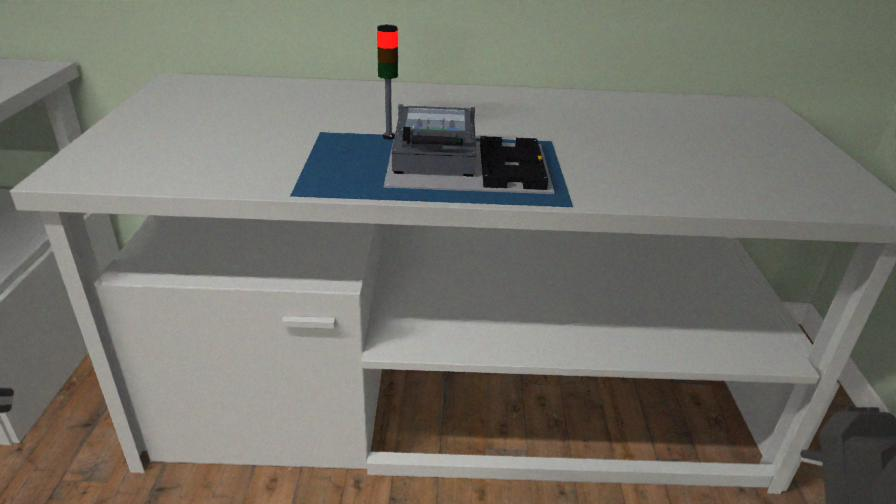

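move(
  base={"x_m_s":0.2,"for_s":3.3},
  joints={"head_tilt_rad":0.95},
  cameras=["head_camera"],
)

Scene clock: 803.27 s.
Joint torques (N m): left_arm=[-10.86 13.19 10.53 -0.2 -0.54 -0.52 0.11] | right_arm=[-10.25 -11.61 -9.09 -5 0.66 -1.21 0.27]
External joint torques (N m): left_arm=[0.46 -0.21 0.03 0.76 0.35 0.17 0.15] | right_arm=[1.13 0.79 0.36 0.94 -0.38 -0.01 0.23]
Motor temperatures (°C): left_arm=[30 31 30 32 37 34 40] | right_arm=[34 34 29 32 45 35 35]
Wrist force (N): left_arm=[-6.3 0.4 -7.2] | right_arm=[-2.3 10.8 -11.4]
Wrist torque (N m): left_arm=[-0.10 -0.66 -0.17] | right_arm=[-0.09 0.58 0.49]
Wrist force, peak (N): left_arm=[-6.6 0.3 -7.6] | right_arm=[-2.2 11.3 -11.4]
move: done
base_odometry: x=-1.911 y=+0.070 heading=-2.503
lidar_m: 0.73 0.41 0.52 2.36 3.45 4.13 3.96 1.86 1.38 1.33 0.96 1.05
base_status: done (sent for 3.3 of 3.3 s)
joint_positions: torso_squat_rad=+0.350 torso_shift_rad=+0.000 torso_pitch_rad=+0.000 torso_yaw_rad=+0.000 left_shoulder_pitch_rad=-0.343 left_shoulder_roll_rad=+1.555 left_shoulder_yaw_rad=-0.578 left_elbow_rad=-2.196 left_forearm_roll_rad=+0.729 left_wrist_pitch_rad=+0.866 left_hand_roll_rad=+1.086 left_gripper_m=+0.000 right_shoulder_pitch_rad=-0.056 right_shoulder_roll_rad=-0.959 right_shoulder_yaw_rad=+0.174 right_elbow_rad=-2.164 right_forearm_roll_rad=-0.541 right_wrist_pitch_rad=+1.173 right_hand_roll_rad=-0.648 right_gripper_m=+0.034 head_pan_rad=+0.000 head_tilt_rad=+0.950
joint_status: all done
wheel_motors_off: 0
motor_effort: left_wheel=+3(28) right_wheel=-3(29)
contact_limits: left_gripper_m 600 mA; right_gripper_m 300 mA
chest: x=-0.2280 y=-0.0008 z=+1.2475 quat_wxyz=(+1.000, +0.000, +0.000, +0.000) (m; base frame)
left_hand: x=+0.1996 y=+0.3399 z=+1.1001 quat_wxyz=(+0.924, +0.000, -0.382, +0.000) (m; base frame)
right_hand: x=+0.2001 y=-0.3201 z=+1.0502 quat_wxyz=(+0.924, -0.001, -0.383, -0.001) (m; base frame)
pictures: head_camera
camera_calibration:
head_camera: T_world_to_cam=[[0.0311118, -0.998752, 0.0390744, -0.052711], [-0.789142, -0.0485371, -0.61229, 0.782655], [0.613423, -0.0117858, -0.789667, 1.20839], [0, 0, 0, 1]] pos_world=[-0.121985, -0.000415602, 1.43549]

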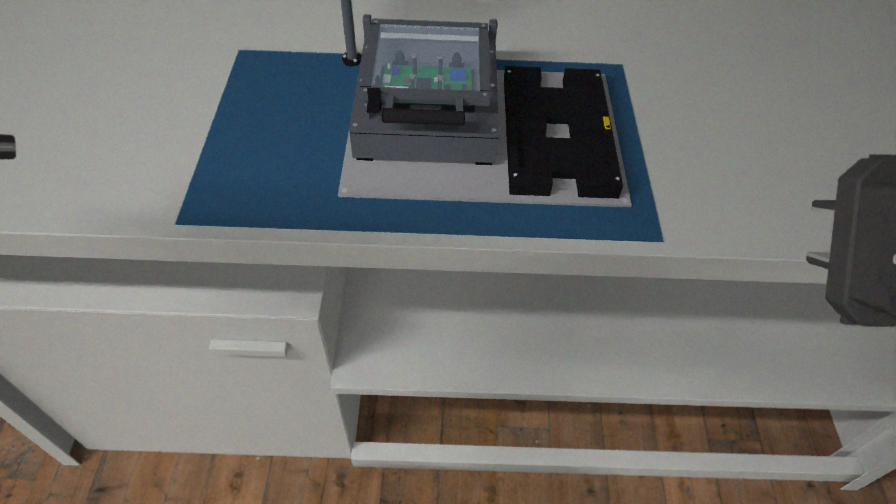

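move(
  base={"turn_rad_s":0.04,"for_s":0.5},
  cameras=[],
)

move(
  base={"x_m_s":0.05,"for_s":1.4},
  cameras=["head_camera"],
)

zoom_image(
  camera="head_camera",
  region=[300, 0, 660, 280],
)

Scene clock: 815.93 s.
Joint torques (N m): left_arm=[-10.83 13.5 10.69 -0.31 -0.51 -0.52 0.07] | right_arm=[-10.33 -11.73 -9.22 -4.98 0.67 -1.33 0.32]
External joint torques (N m): left_arm=[0.48 0.1 0.19 0.65 0.39 0.17 0.1] | right_arm=[1.05 0.67 0.23 0.96 -0.37 -0.14 0.28]
Motor temperatures (°C): left_arm=[30 31 30 32 37 34 40] | right_arm=[34 34 29 32 45 35 35]
Wrist force (N): left_arm=[-6.7 0.3 -7.3] | right_arm=[-2.6 10.8 -11.1]
Wrist torque (N m): left_arm=[-0.07 -0.72 -0.16] | right_arm=[-0.06 0.57 0.48]
Wrist force, peak (N): left_arm=[-6.7 0.2 -7.6] | right_arm=[-2.6 10.9 -11.5]
move: done
base_odometry: x=-1.911 y=+0.070 heading=-2.484
lidar_m: 0.68 0.41 0.54 2.35 3.46 4.13 3.96 1.83 1.37 1.33 0.98 1.06
base_status: done (sent for 0.5 of 0.5 s)
joint_positions: torso_squat_rad=+0.350 torso_shift_rad=+0.000 torso_pitch_rad=+0.000 torso_yaw_rad=+0.000 left_shoulder_pitch_rad=-0.343 left_shoulder_roll_rad=+1.555 left_shoulder_yaw_rad=-0.578 left_elbow_rad=-2.196 left_forearm_roll_rad=+0.729 left_wrist_pitch_rad=+0.866 left_hand_roll_rad=+1.086 left_gripper_m=+0.000 right_shoulder_pitch_rad=-0.056 right_shoulder_roll_rad=-0.959 right_shoulder_yaw_rad=+0.174 right_elbow_rad=-2.164 right_forearm_roll_rad=-0.541 right_wrist_pitch_rad=+1.173 right_hand_roll_rad=-0.648 right_gripper_m=+0.034 head_pan_rad=+0.000 head_tilt_rad=+0.950
joint_status: not commanded
wheel_motors_off: 0
motor_effort: left_wheel=-6(22) right_wheel=+3(21)
contact_limits: left_gripper_m 600 mA; right_gripper_m 300 mA
chest: x=-0.2280 y=-0.0007 z=+1.2475 quat_wxyz=(+1.000, +0.000, +0.000, +0.000) (m; base frame)
left_hand: x=+0.1995 y=+0.3399 z=+1.1001 quat_wxyz=(+0.924, +0.000, -0.382, +0.000) (m; base frame)
right_hand: x=+0.2001 y=-0.3200 z=+1.0502 quat_wxyz=(+0.924, -0.001, -0.383, +0.000) (m; base frame)
pictures: none
No camera images: "cameras" was empty.

Scene clock: 818.13 s.
Joint torques (N m): left_arm=[-10.87 13.27 10.41 -0.28 -0.6 -0.54 0.08] | right_arm=[-10.37 -11.85 -9.29 -4.99 0.63 -1.26 0.3]
External joint torques (N m): left_arm=[0.45 -0.14 -0.09 0.68 0.29 0.15 0.12] | right_arm=[1.01 0.55 0.16 0.95 -0.41 -0.07 0.26]
Motor temperatures (°C): left_arm=[30 31 30 32 37 34 40] | right_arm=[34 34 29 32 45 35 35]
Wrist force (N): left_arm=[-6.5 0.3 -7.5] | right_arm=[-2.6 10.7 -11.6]
Wrist torque (N m): left_arm=[-0.08 -0.69 -0.17] | right_arm=[-0.07 0.56 0.49]
Wrist force, peak (N): left_arm=[-6.7 0.3 -7.7] | right_arm=[-2.5 11.1 -11.6]
move: done
base_odometry: x=-1.967 y=+0.027 heading=-2.484
lidar_m: 0.67 0.35 0.44 2.35 3.46 4.19 4.03 1.83 1.37 1.33 0.95 0.98
base_status: done (sent for 1.4 of 1.4 s)
joint_positions: torso_squat_rad=+0.350 torso_shift_rad=+0.000 torso_pitch_rad=+0.000 torso_yaw_rad=+0.000 left_shoulder_pitch_rad=-0.343 left_shoulder_roll_rad=+1.555 left_shoulder_yaw_rad=-0.578 left_elbow_rad=-2.196 left_forearm_roll_rad=+0.729 left_wrist_pitch_rad=+0.866 left_hand_roll_rad=+1.086 left_gripper_m=+0.000 right_shoulder_pitch_rad=-0.056 right_shoulder_roll_rad=-0.959 right_shoulder_yaw_rad=+0.174 right_elbow_rad=-2.164 right_forearm_roll_rad=-0.541 right_wrist_pitch_rad=+1.173 right_hand_roll_rad=-0.648 right_gripper_m=+0.034 head_pan_rad=+0.000 head_tilt_rad=+0.950
joint_status: not commanded
wheel_motors_off: 0
motor_effort: left_wheel=+2(26) right_wheel=-2(24)
contact_limits: left_gripper_m 600 mA; right_gripper_m 300 mA
chest: x=-0.2280 y=-0.0007 z=+1.2475 quat_wxyz=(+1.000, +0.000, +0.000, +0.000) (m; base frame)
left_hand: x=+0.1995 y=+0.3399 z=+1.1001 quat_wxyz=(+0.924, +0.000, -0.382, +0.000) (m; base frame)
right_hand: x=+0.2001 y=-0.3200 z=+1.0502 quat_wxyz=(+0.924, -0.001, -0.383, -0.001) (m; base frame)
pictures: head_camera
camera_calibration:
head_camera: T_world_to_cam=[[0.0311135, -0.998751, 0.0391054, -0.0527208], [-0.789108, -0.0485581, -0.612332, 0.782694], [0.613466, -0.0118067, -0.789633, 1.20837], [0, 0, 0, 1]] pos_world=[-0.122022, -0.000382078, 1.4355]

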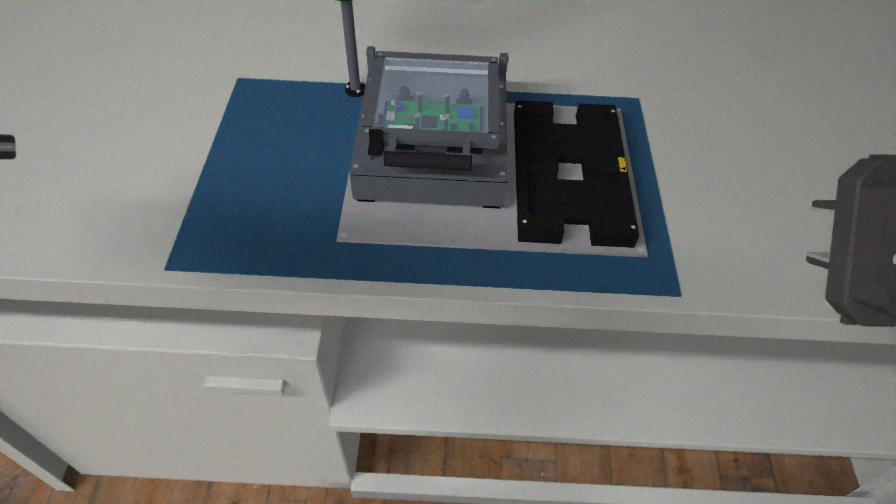

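Scaled by 1.400 from the camera's 896x504 image, which has a finer 1280x720 frame.

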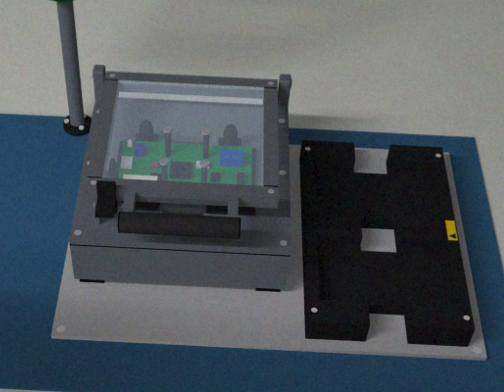

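zoom_image(
  camera="head_camera",
  region=[340, 100, 500, 210],
)

Scaled by 3.150 from the camera's 896x504 image, which has a finer 1280x720 frame.

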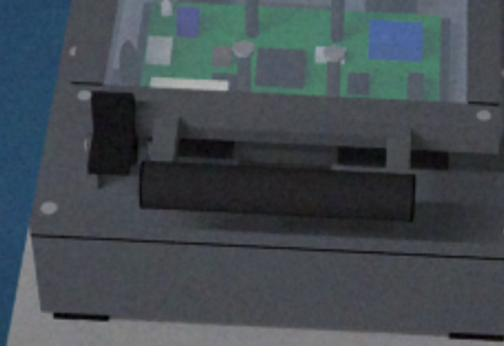

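move(
  base={"x_m_s":-0.05,"for_s":0.4},
  joints={"left_gripper_m":0},
  cameras=[],
)

move(
  target={"side":"left","x":0.24,"y":0.12,"z":1.1,"quat_wxyz":[0.97,0,-0.24,0]},
  cameras=[],
)

move(
  target={"side":"left","x":0.332,"y":0.07,"z":1.06,"quat_wxyz":[1,0,0,0]},
  cameras=[],
)

move(
  target={"side":"left","x":0.332,"y":0.07,"z":1.025,"quat_wxyz":[1,0,0,0]},
  cameras=["head_camera","left_wrist_camera"],
)

zoom_image(
  camera="head_camera",
  region=[340, 60, 500, 170],
)

Scene clock: 847.10 s.
Joint torques (N m): left_arm=[-10.9 13.15 10.66 -0.13 -0.61 -0.49 0.14] | right_arm=[-10.31 -11.84 -9.43 -5.07 0.83 -1.23 0.27]
External joint torques (N m): left_arm=[0.41 -0.26 0.15 0.83 0.28 0.19 0.18] | right_arm=[1.07 0.56 0.02 0.87 -0.21 -0.04 0.23]
Motor temperatures (°C): left_arm=[30 32 30 32 37 34 40] | right_arm=[34 34 29 32 45 35 35]
Wrist force (N): left_arm=[-6.7 0.2 -7.1] | right_arm=[-2.5 10.7 -11.1]
Wrist torque (N m): left_arm=[-0.08 -0.70 -0.16] | right_arm=[-0.08 0.58 0.48]
Wrist force, peak (N): left_arm=[-6.6 0.5 -7.7] | right_arm=[-2.7 11.1 -11.3]
move: done
base_odometry: x=-1.951 y=+0.039 heading=-2.484
lidar_m: 0.68 0.37 0.46 2.35 3.47 4.18 4.01 1.83 1.37 1.33 0.95 1.00
base_status: done (sent for 0.4 of 0.4 s)
joint_positions: torso_squat_rad=+0.350 torso_shift_rad=+0.000 torso_pitch_rad=+0.000 torso_yaw_rad=+0.000 left_shoulder_pitch_rad=-0.343 left_shoulder_roll_rad=+1.555 left_shoulder_yaw_rad=-0.578 left_elbow_rad=-2.196 left_forearm_roll_rad=+0.729 left_wrist_pitch_rad=+0.866 left_hand_roll_rad=+1.086 left_gripper_m=+0.000 right_shoulder_pitch_rad=-0.056 right_shoulder_roll_rad=-0.959 right_shoulder_yaw_rad=+0.174 right_elbow_rad=-2.164 right_forearm_roll_rad=-0.541 right_wrist_pitch_rad=+1.173 right_hand_roll_rad=-0.648 right_gripper_m=+0.034 head_pan_rad=+0.000 head_tilt_rad=+0.950
joint_status: all done
wheel_motors_off: 0
motor_effort: left_wheel=-1(19) right_wheel=+2(21)
contact_limits: left_gripper_m 600 mA; right_gripper_m 300 mA
chest: x=-0.2280 y=-0.0007 z=+1.2475 quat_wxyz=(+1.000, +0.000, +0.000, +0.000) (m; base frame)
left_hand: x=+0.1995 y=+0.3399 z=+1.1001 quat_wxyz=(+0.924, +0.000, -0.382, +0.000) (m; base frame)
right_hand: x=+0.2001 y=-0.3200 z=+1.0502 quat_wxyz=(+0.924, -0.001, -0.383, -0.001) (m; base frame)
pictures: none
No camera images: "cameras" was empty.

Scene clock: 848.63 s.
Joint torques (N m): left_arm=[-18.07 6.29 9.25 -1.45 -0.54 -0.55 0.23] | right_arm=[-10.38 -11.81 -9.23 -5.08 0.59 -1.15 0.32]
External joint torques (N m): left_arm=[1.2 -0.23 -0.93 1.31 0.26 -0.1 0.26] | right_arm=[1.01 0.59 0.21 0.86 -0.45 0.04 0.28]
Motor temperatures (°C): left_arm=[30 31 30 32 37 34 40] | right_arm=[34 34 29 32 45 35 35]
Wrist force (N): left_arm=[-5.0 0.7 -8.3] | right_arm=[-2.4 10.7 -11.2]
Wrist torque (N m): left_arm=[-0.13 -0.61 -0.19] | right_arm=[-0.07 0.60 0.51]
Wrist force, peak (N): left_arm=[-5.9 0.3 -8.9] | right_arm=[-2.6 10.8 -11.6]
move: done
base_odometry: x=-1.951 y=+0.039 heading=-2.484
lidar_m: 0.67 0.36 0.46 2.35 3.46 4.17 4.01 1.82 1.37 1.33 0.96 1.01
base_status: not commanded
joint_positions: torso_squat_rad=+0.350 torso_shift_rad=+0.000 torso_pitch_rad=+0.000 torso_yaw_rad=+0.000 left_shoulder_pitch_rad=-1.041 left_shoulder_roll_rad=+0.752 left_shoulder_yaw_rad=-0.836 left_elbow_rad=-1.829 left_forearm_roll_rad=+0.864 left_wrist_pitch_rad=+1.613 left_hand_roll_rad=+1.116 left_gripper_m=+0.000 right_shoulder_pitch_rad=-0.056 right_shoulder_roll_rad=-0.959 right_shoulder_yaw_rad=+0.174 right_elbow_rad=-2.164 right_forearm_roll_rad=-0.541 right_wrist_pitch_rad=+1.173 right_hand_roll_rad=-0.648 right_gripper_m=+0.034 head_pan_rad=+0.000 head_tilt_rad=+0.950
joint_status: all done
wheel_motors_off: 0
motor_effort: left_wheel=-2(3) right_wheel=+2(4)
contact_limits: left_gripper_m 600 mA; right_gripper_m 300 mA
chest: x=-0.2280 y=-0.0008 z=+1.2475 quat_wxyz=(+1.000, +0.000, +0.000, +0.000) (m; base frame)
left_hand: x=+0.2397 y=+0.1199 z=+1.1003 quat_wxyz=(+0.971, +0.000, -0.241, +0.000) (m; base frame)
left_hand_status: reached (checked arc, planned for 1.1 s): 0 mm and 0.1 deg off.
right_hand: x=+0.2001 y=-0.3201 z=+1.0502 quat_wxyz=(+0.924, -0.001, -0.383, -0.001) (m; base frame)
pictures: none
No camera images: "cameras" was empty.

Scene clock: 851.30 s.
Joint torques (N m): left_arm=[-22.95 8.38 3.2 -3.07 0.11 -0.46 0.53] | right_arm=[-10.46 -11.86 -9.43 -5.06 0.66 -1.18 0.27]
External joint torques (N m): left_arm=[1.94 -0.19 0.83 1.19 0.14 0 0.54] | right_arm=[0.92 0.54 0.02 0.88 -0.38 0.01 0.23]
Motor temperatures (°C): left_arm=[30 31 30 32 37 34 40] | right_arm=[34 34 29 32 45 35 35]
Wrist force (N): left_arm=[-3.2 0.6 -9.1] | right_arm=[-2.3 10.6 -11.2]
Wrist torque (N m): left_arm=[-0.08 -0.52 -0.22] | right_arm=[-0.05 0.59 0.48]
Wrist force, peak (N): left_arm=[-5.8 1.7 -8.8] | right_arm=[-2.3 10.9 -11.5]
move: short
base_odometry: x=-1.951 y=+0.039 heading=-2.484
lidar_m: 0.67 0.36 0.46 2.35 3.46 4.17 4.01 1.83 1.37 1.33 0.96 1.01
base_status: not commanded
joint_positions: torso_squat_rad=+0.350 torso_shift_rad=+0.000 torso_pitch_rad=+0.000 torso_yaw_rad=+0.000 left_shoulder_pitch_rad=-1.491 left_shoulder_roll_rad=+0.167 left_shoulder_yaw_rad=-0.769 left_elbow_rad=-0.267 left_forearm_roll_rad=+1.060 left_wrist_pitch_rad=+1.363 left_hand_roll_rad=+0.386 left_gripper_m=+0.000 right_shoulder_pitch_rad=-0.056 right_shoulder_roll_rad=-0.959 right_shoulder_yaw_rad=+0.174 right_elbow_rad=-2.164 right_forearm_roll_rad=-0.541 right_wrist_pitch_rad=+1.173 right_hand_roll_rad=-0.648 right_gripper_m=+0.034 head_pan_rad=+0.000 head_tilt_rad=+0.950
joint_status: all done
wheel_motors_off: 0
motor_effort: left_wheel=-1(3) right_wheel=+3(5)
contact_limits: left_gripper_m 600 mA; right_gripper_m 300 mA
chest: x=-0.2280 y=-0.0007 z=+1.2475 quat_wxyz=(+1.000, +0.000, +0.000, +0.000) (m; base frame)
left_hand: x=+0.3313 y=+0.0701 z=+1.0602 quat_wxyz=(+0.995, -0.025, -0.095, +0.000) (m; base frame)
left_hand_status: short (checked arc, as near as the solve gets, planned for 1.9 s): 1 mm and 11.2 deg off. The place is met; only the turn is off.
right_hand: x=+0.2001 y=-0.3200 z=+1.0502 quat_wxyz=(+0.924, -0.001, -0.383, -0.001) (m; base frame)
pictures: none
No camera images: "cameras" was empty.

Scene clock: 852.33 s.
Joint torques (N m): left_arm=[-23.54 7.37 1.48 -3.85 0.16 -0.46 0.39] | right_arm=[-10.34 -11.6 -9.42 -5.05 0.68 -1.18 0.37]
External joint torques (N m): left_arm=[1.19 -0.66 -0.86 0.44 0.19 0.04 0.4] | right_arm=[1.05 0.8 0.03 0.9 -0.36 0.01 0.33]
Motor temperatures (°C): left_arm=[30 31 30 32 37 34 40] | right_arm=[34 34 29 32 45 35 35]
Wrist force (N): left_arm=[-3.6 0.9 -8.8] | right_arm=[-2.5 10.7 -11.1]
Wrist torque (N m): left_arm=[-0.12 -0.54 -0.21] | right_arm=[-0.07 0.58 0.50]
Wrist force, peak (N): left_arm=[-4.3 1.0 -10.1] | right_arm=[-2.3 11.2 -11.5]
move: short
base_odometry: x=-1.951 y=+0.039 heading=-2.484
lidar_m: 0.68 0.37 0.46 2.35 3.47 4.18 4.01 1.84 1.37 1.33 0.95 1.00
base_status: not commanded
joint_positions: torso_squat_rad=+0.350 torso_shift_rad=+0.000 torso_pitch_rad=+0.000 torso_yaw_rad=+0.000 left_shoulder_pitch_rad=-1.425 left_shoulder_roll_rad=+0.146 left_shoulder_yaw_rad=-0.783 left_elbow_rad=-0.267 left_forearm_roll_rad=+1.043 left_wrist_pitch_rad=+1.280 left_hand_roll_rad=+0.388 left_gripper_m=+0.000 right_shoulder_pitch_rad=-0.056 right_shoulder_roll_rad=-0.959 right_shoulder_yaw_rad=+0.174 right_elbow_rad=-2.164 right_forearm_roll_rad=-0.541 right_wrist_pitch_rad=+1.173 right_hand_roll_rad=-0.648 right_gripper_m=+0.034 head_pan_rad=+0.000 head_tilt_rad=+0.950
joint_status: all done
wheel_motors_off: 0
motor_effort: left_wheel=-2(4) right_wheel=+2(4)
contact_limits: left_gripper_m 600 mA; right_gripper_m 300 mA
chest: x=-0.2280 y=-0.0007 z=+1.2475 quat_wxyz=(+1.000, +0.000, +0.000, +0.000) (m; base frame)
left_hand: x=+0.3313 y=+0.0702 z=+1.0252 quat_wxyz=(+0.994, -0.028, -0.103, +0.000) (m; base frame)
left_hand_status: short (checked arc, as near as the solve gets, planned for 0.3 s): 1 mm and 12.3 deg off. The place is met; only the turn is off.
right_hand: x=+0.2001 y=-0.3200 z=+1.0502 quat_wxyz=(+0.924, -0.001, -0.383, -0.001) (m; base frame)
pictures: head_camera, left_wrist_camera
camera_calibration:
head_camera: T_world_to_cam=[[0.0310961, -0.99875, 0.0391325, -0.0527452], [-0.789103, -0.0485611, -0.612339, 0.782698], [0.613474, -0.0118382, -0.789627, 1.20837], [0, 0, 0, 1]] pos_world=[-0.122032, -0.000365624, 1.4355]
left_wrist_camera: T_world_to_cam=[[0.981174, 0.0204691, 0.192039, -0.524757], [-0.0859546, -0.844169, 0.529141, -0.420444], [0.172944, -0.535686, -0.826517, 0.896652], [0, 0, 0, 1]] pos_world=[0.323668, 0.136139, 1.06435]

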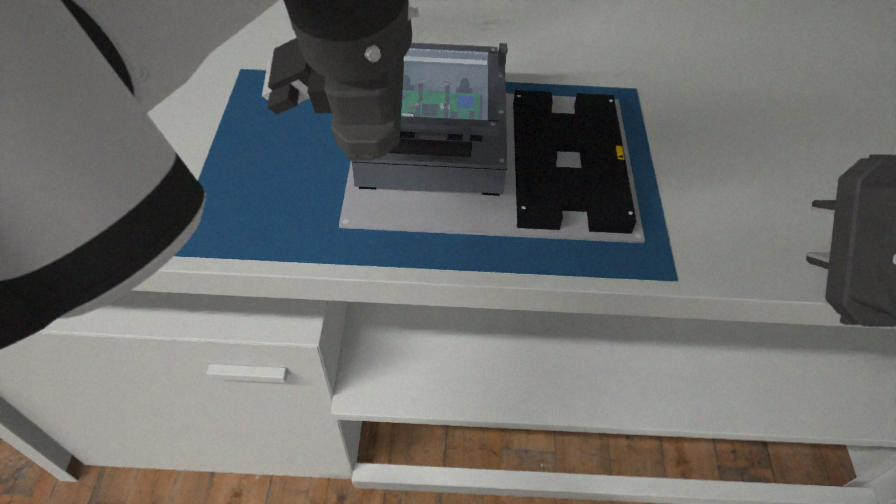

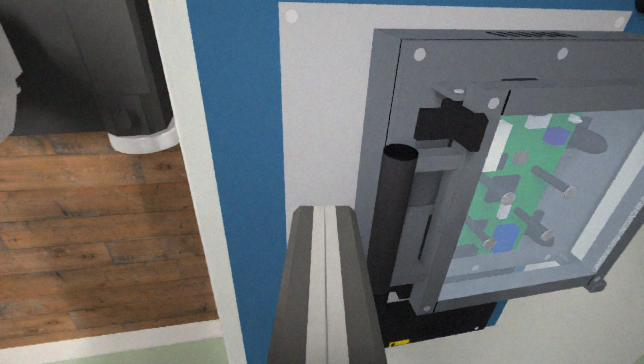

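Scaled by 3.150 from the camera's 896x504 image, which has a finer 1280x720 frame.

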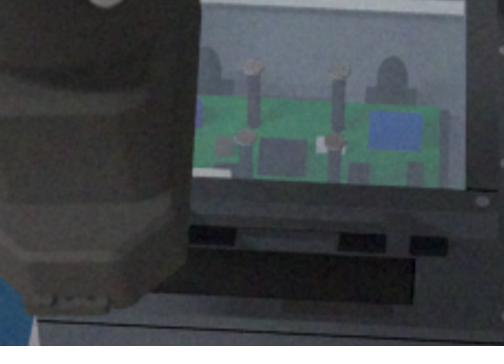

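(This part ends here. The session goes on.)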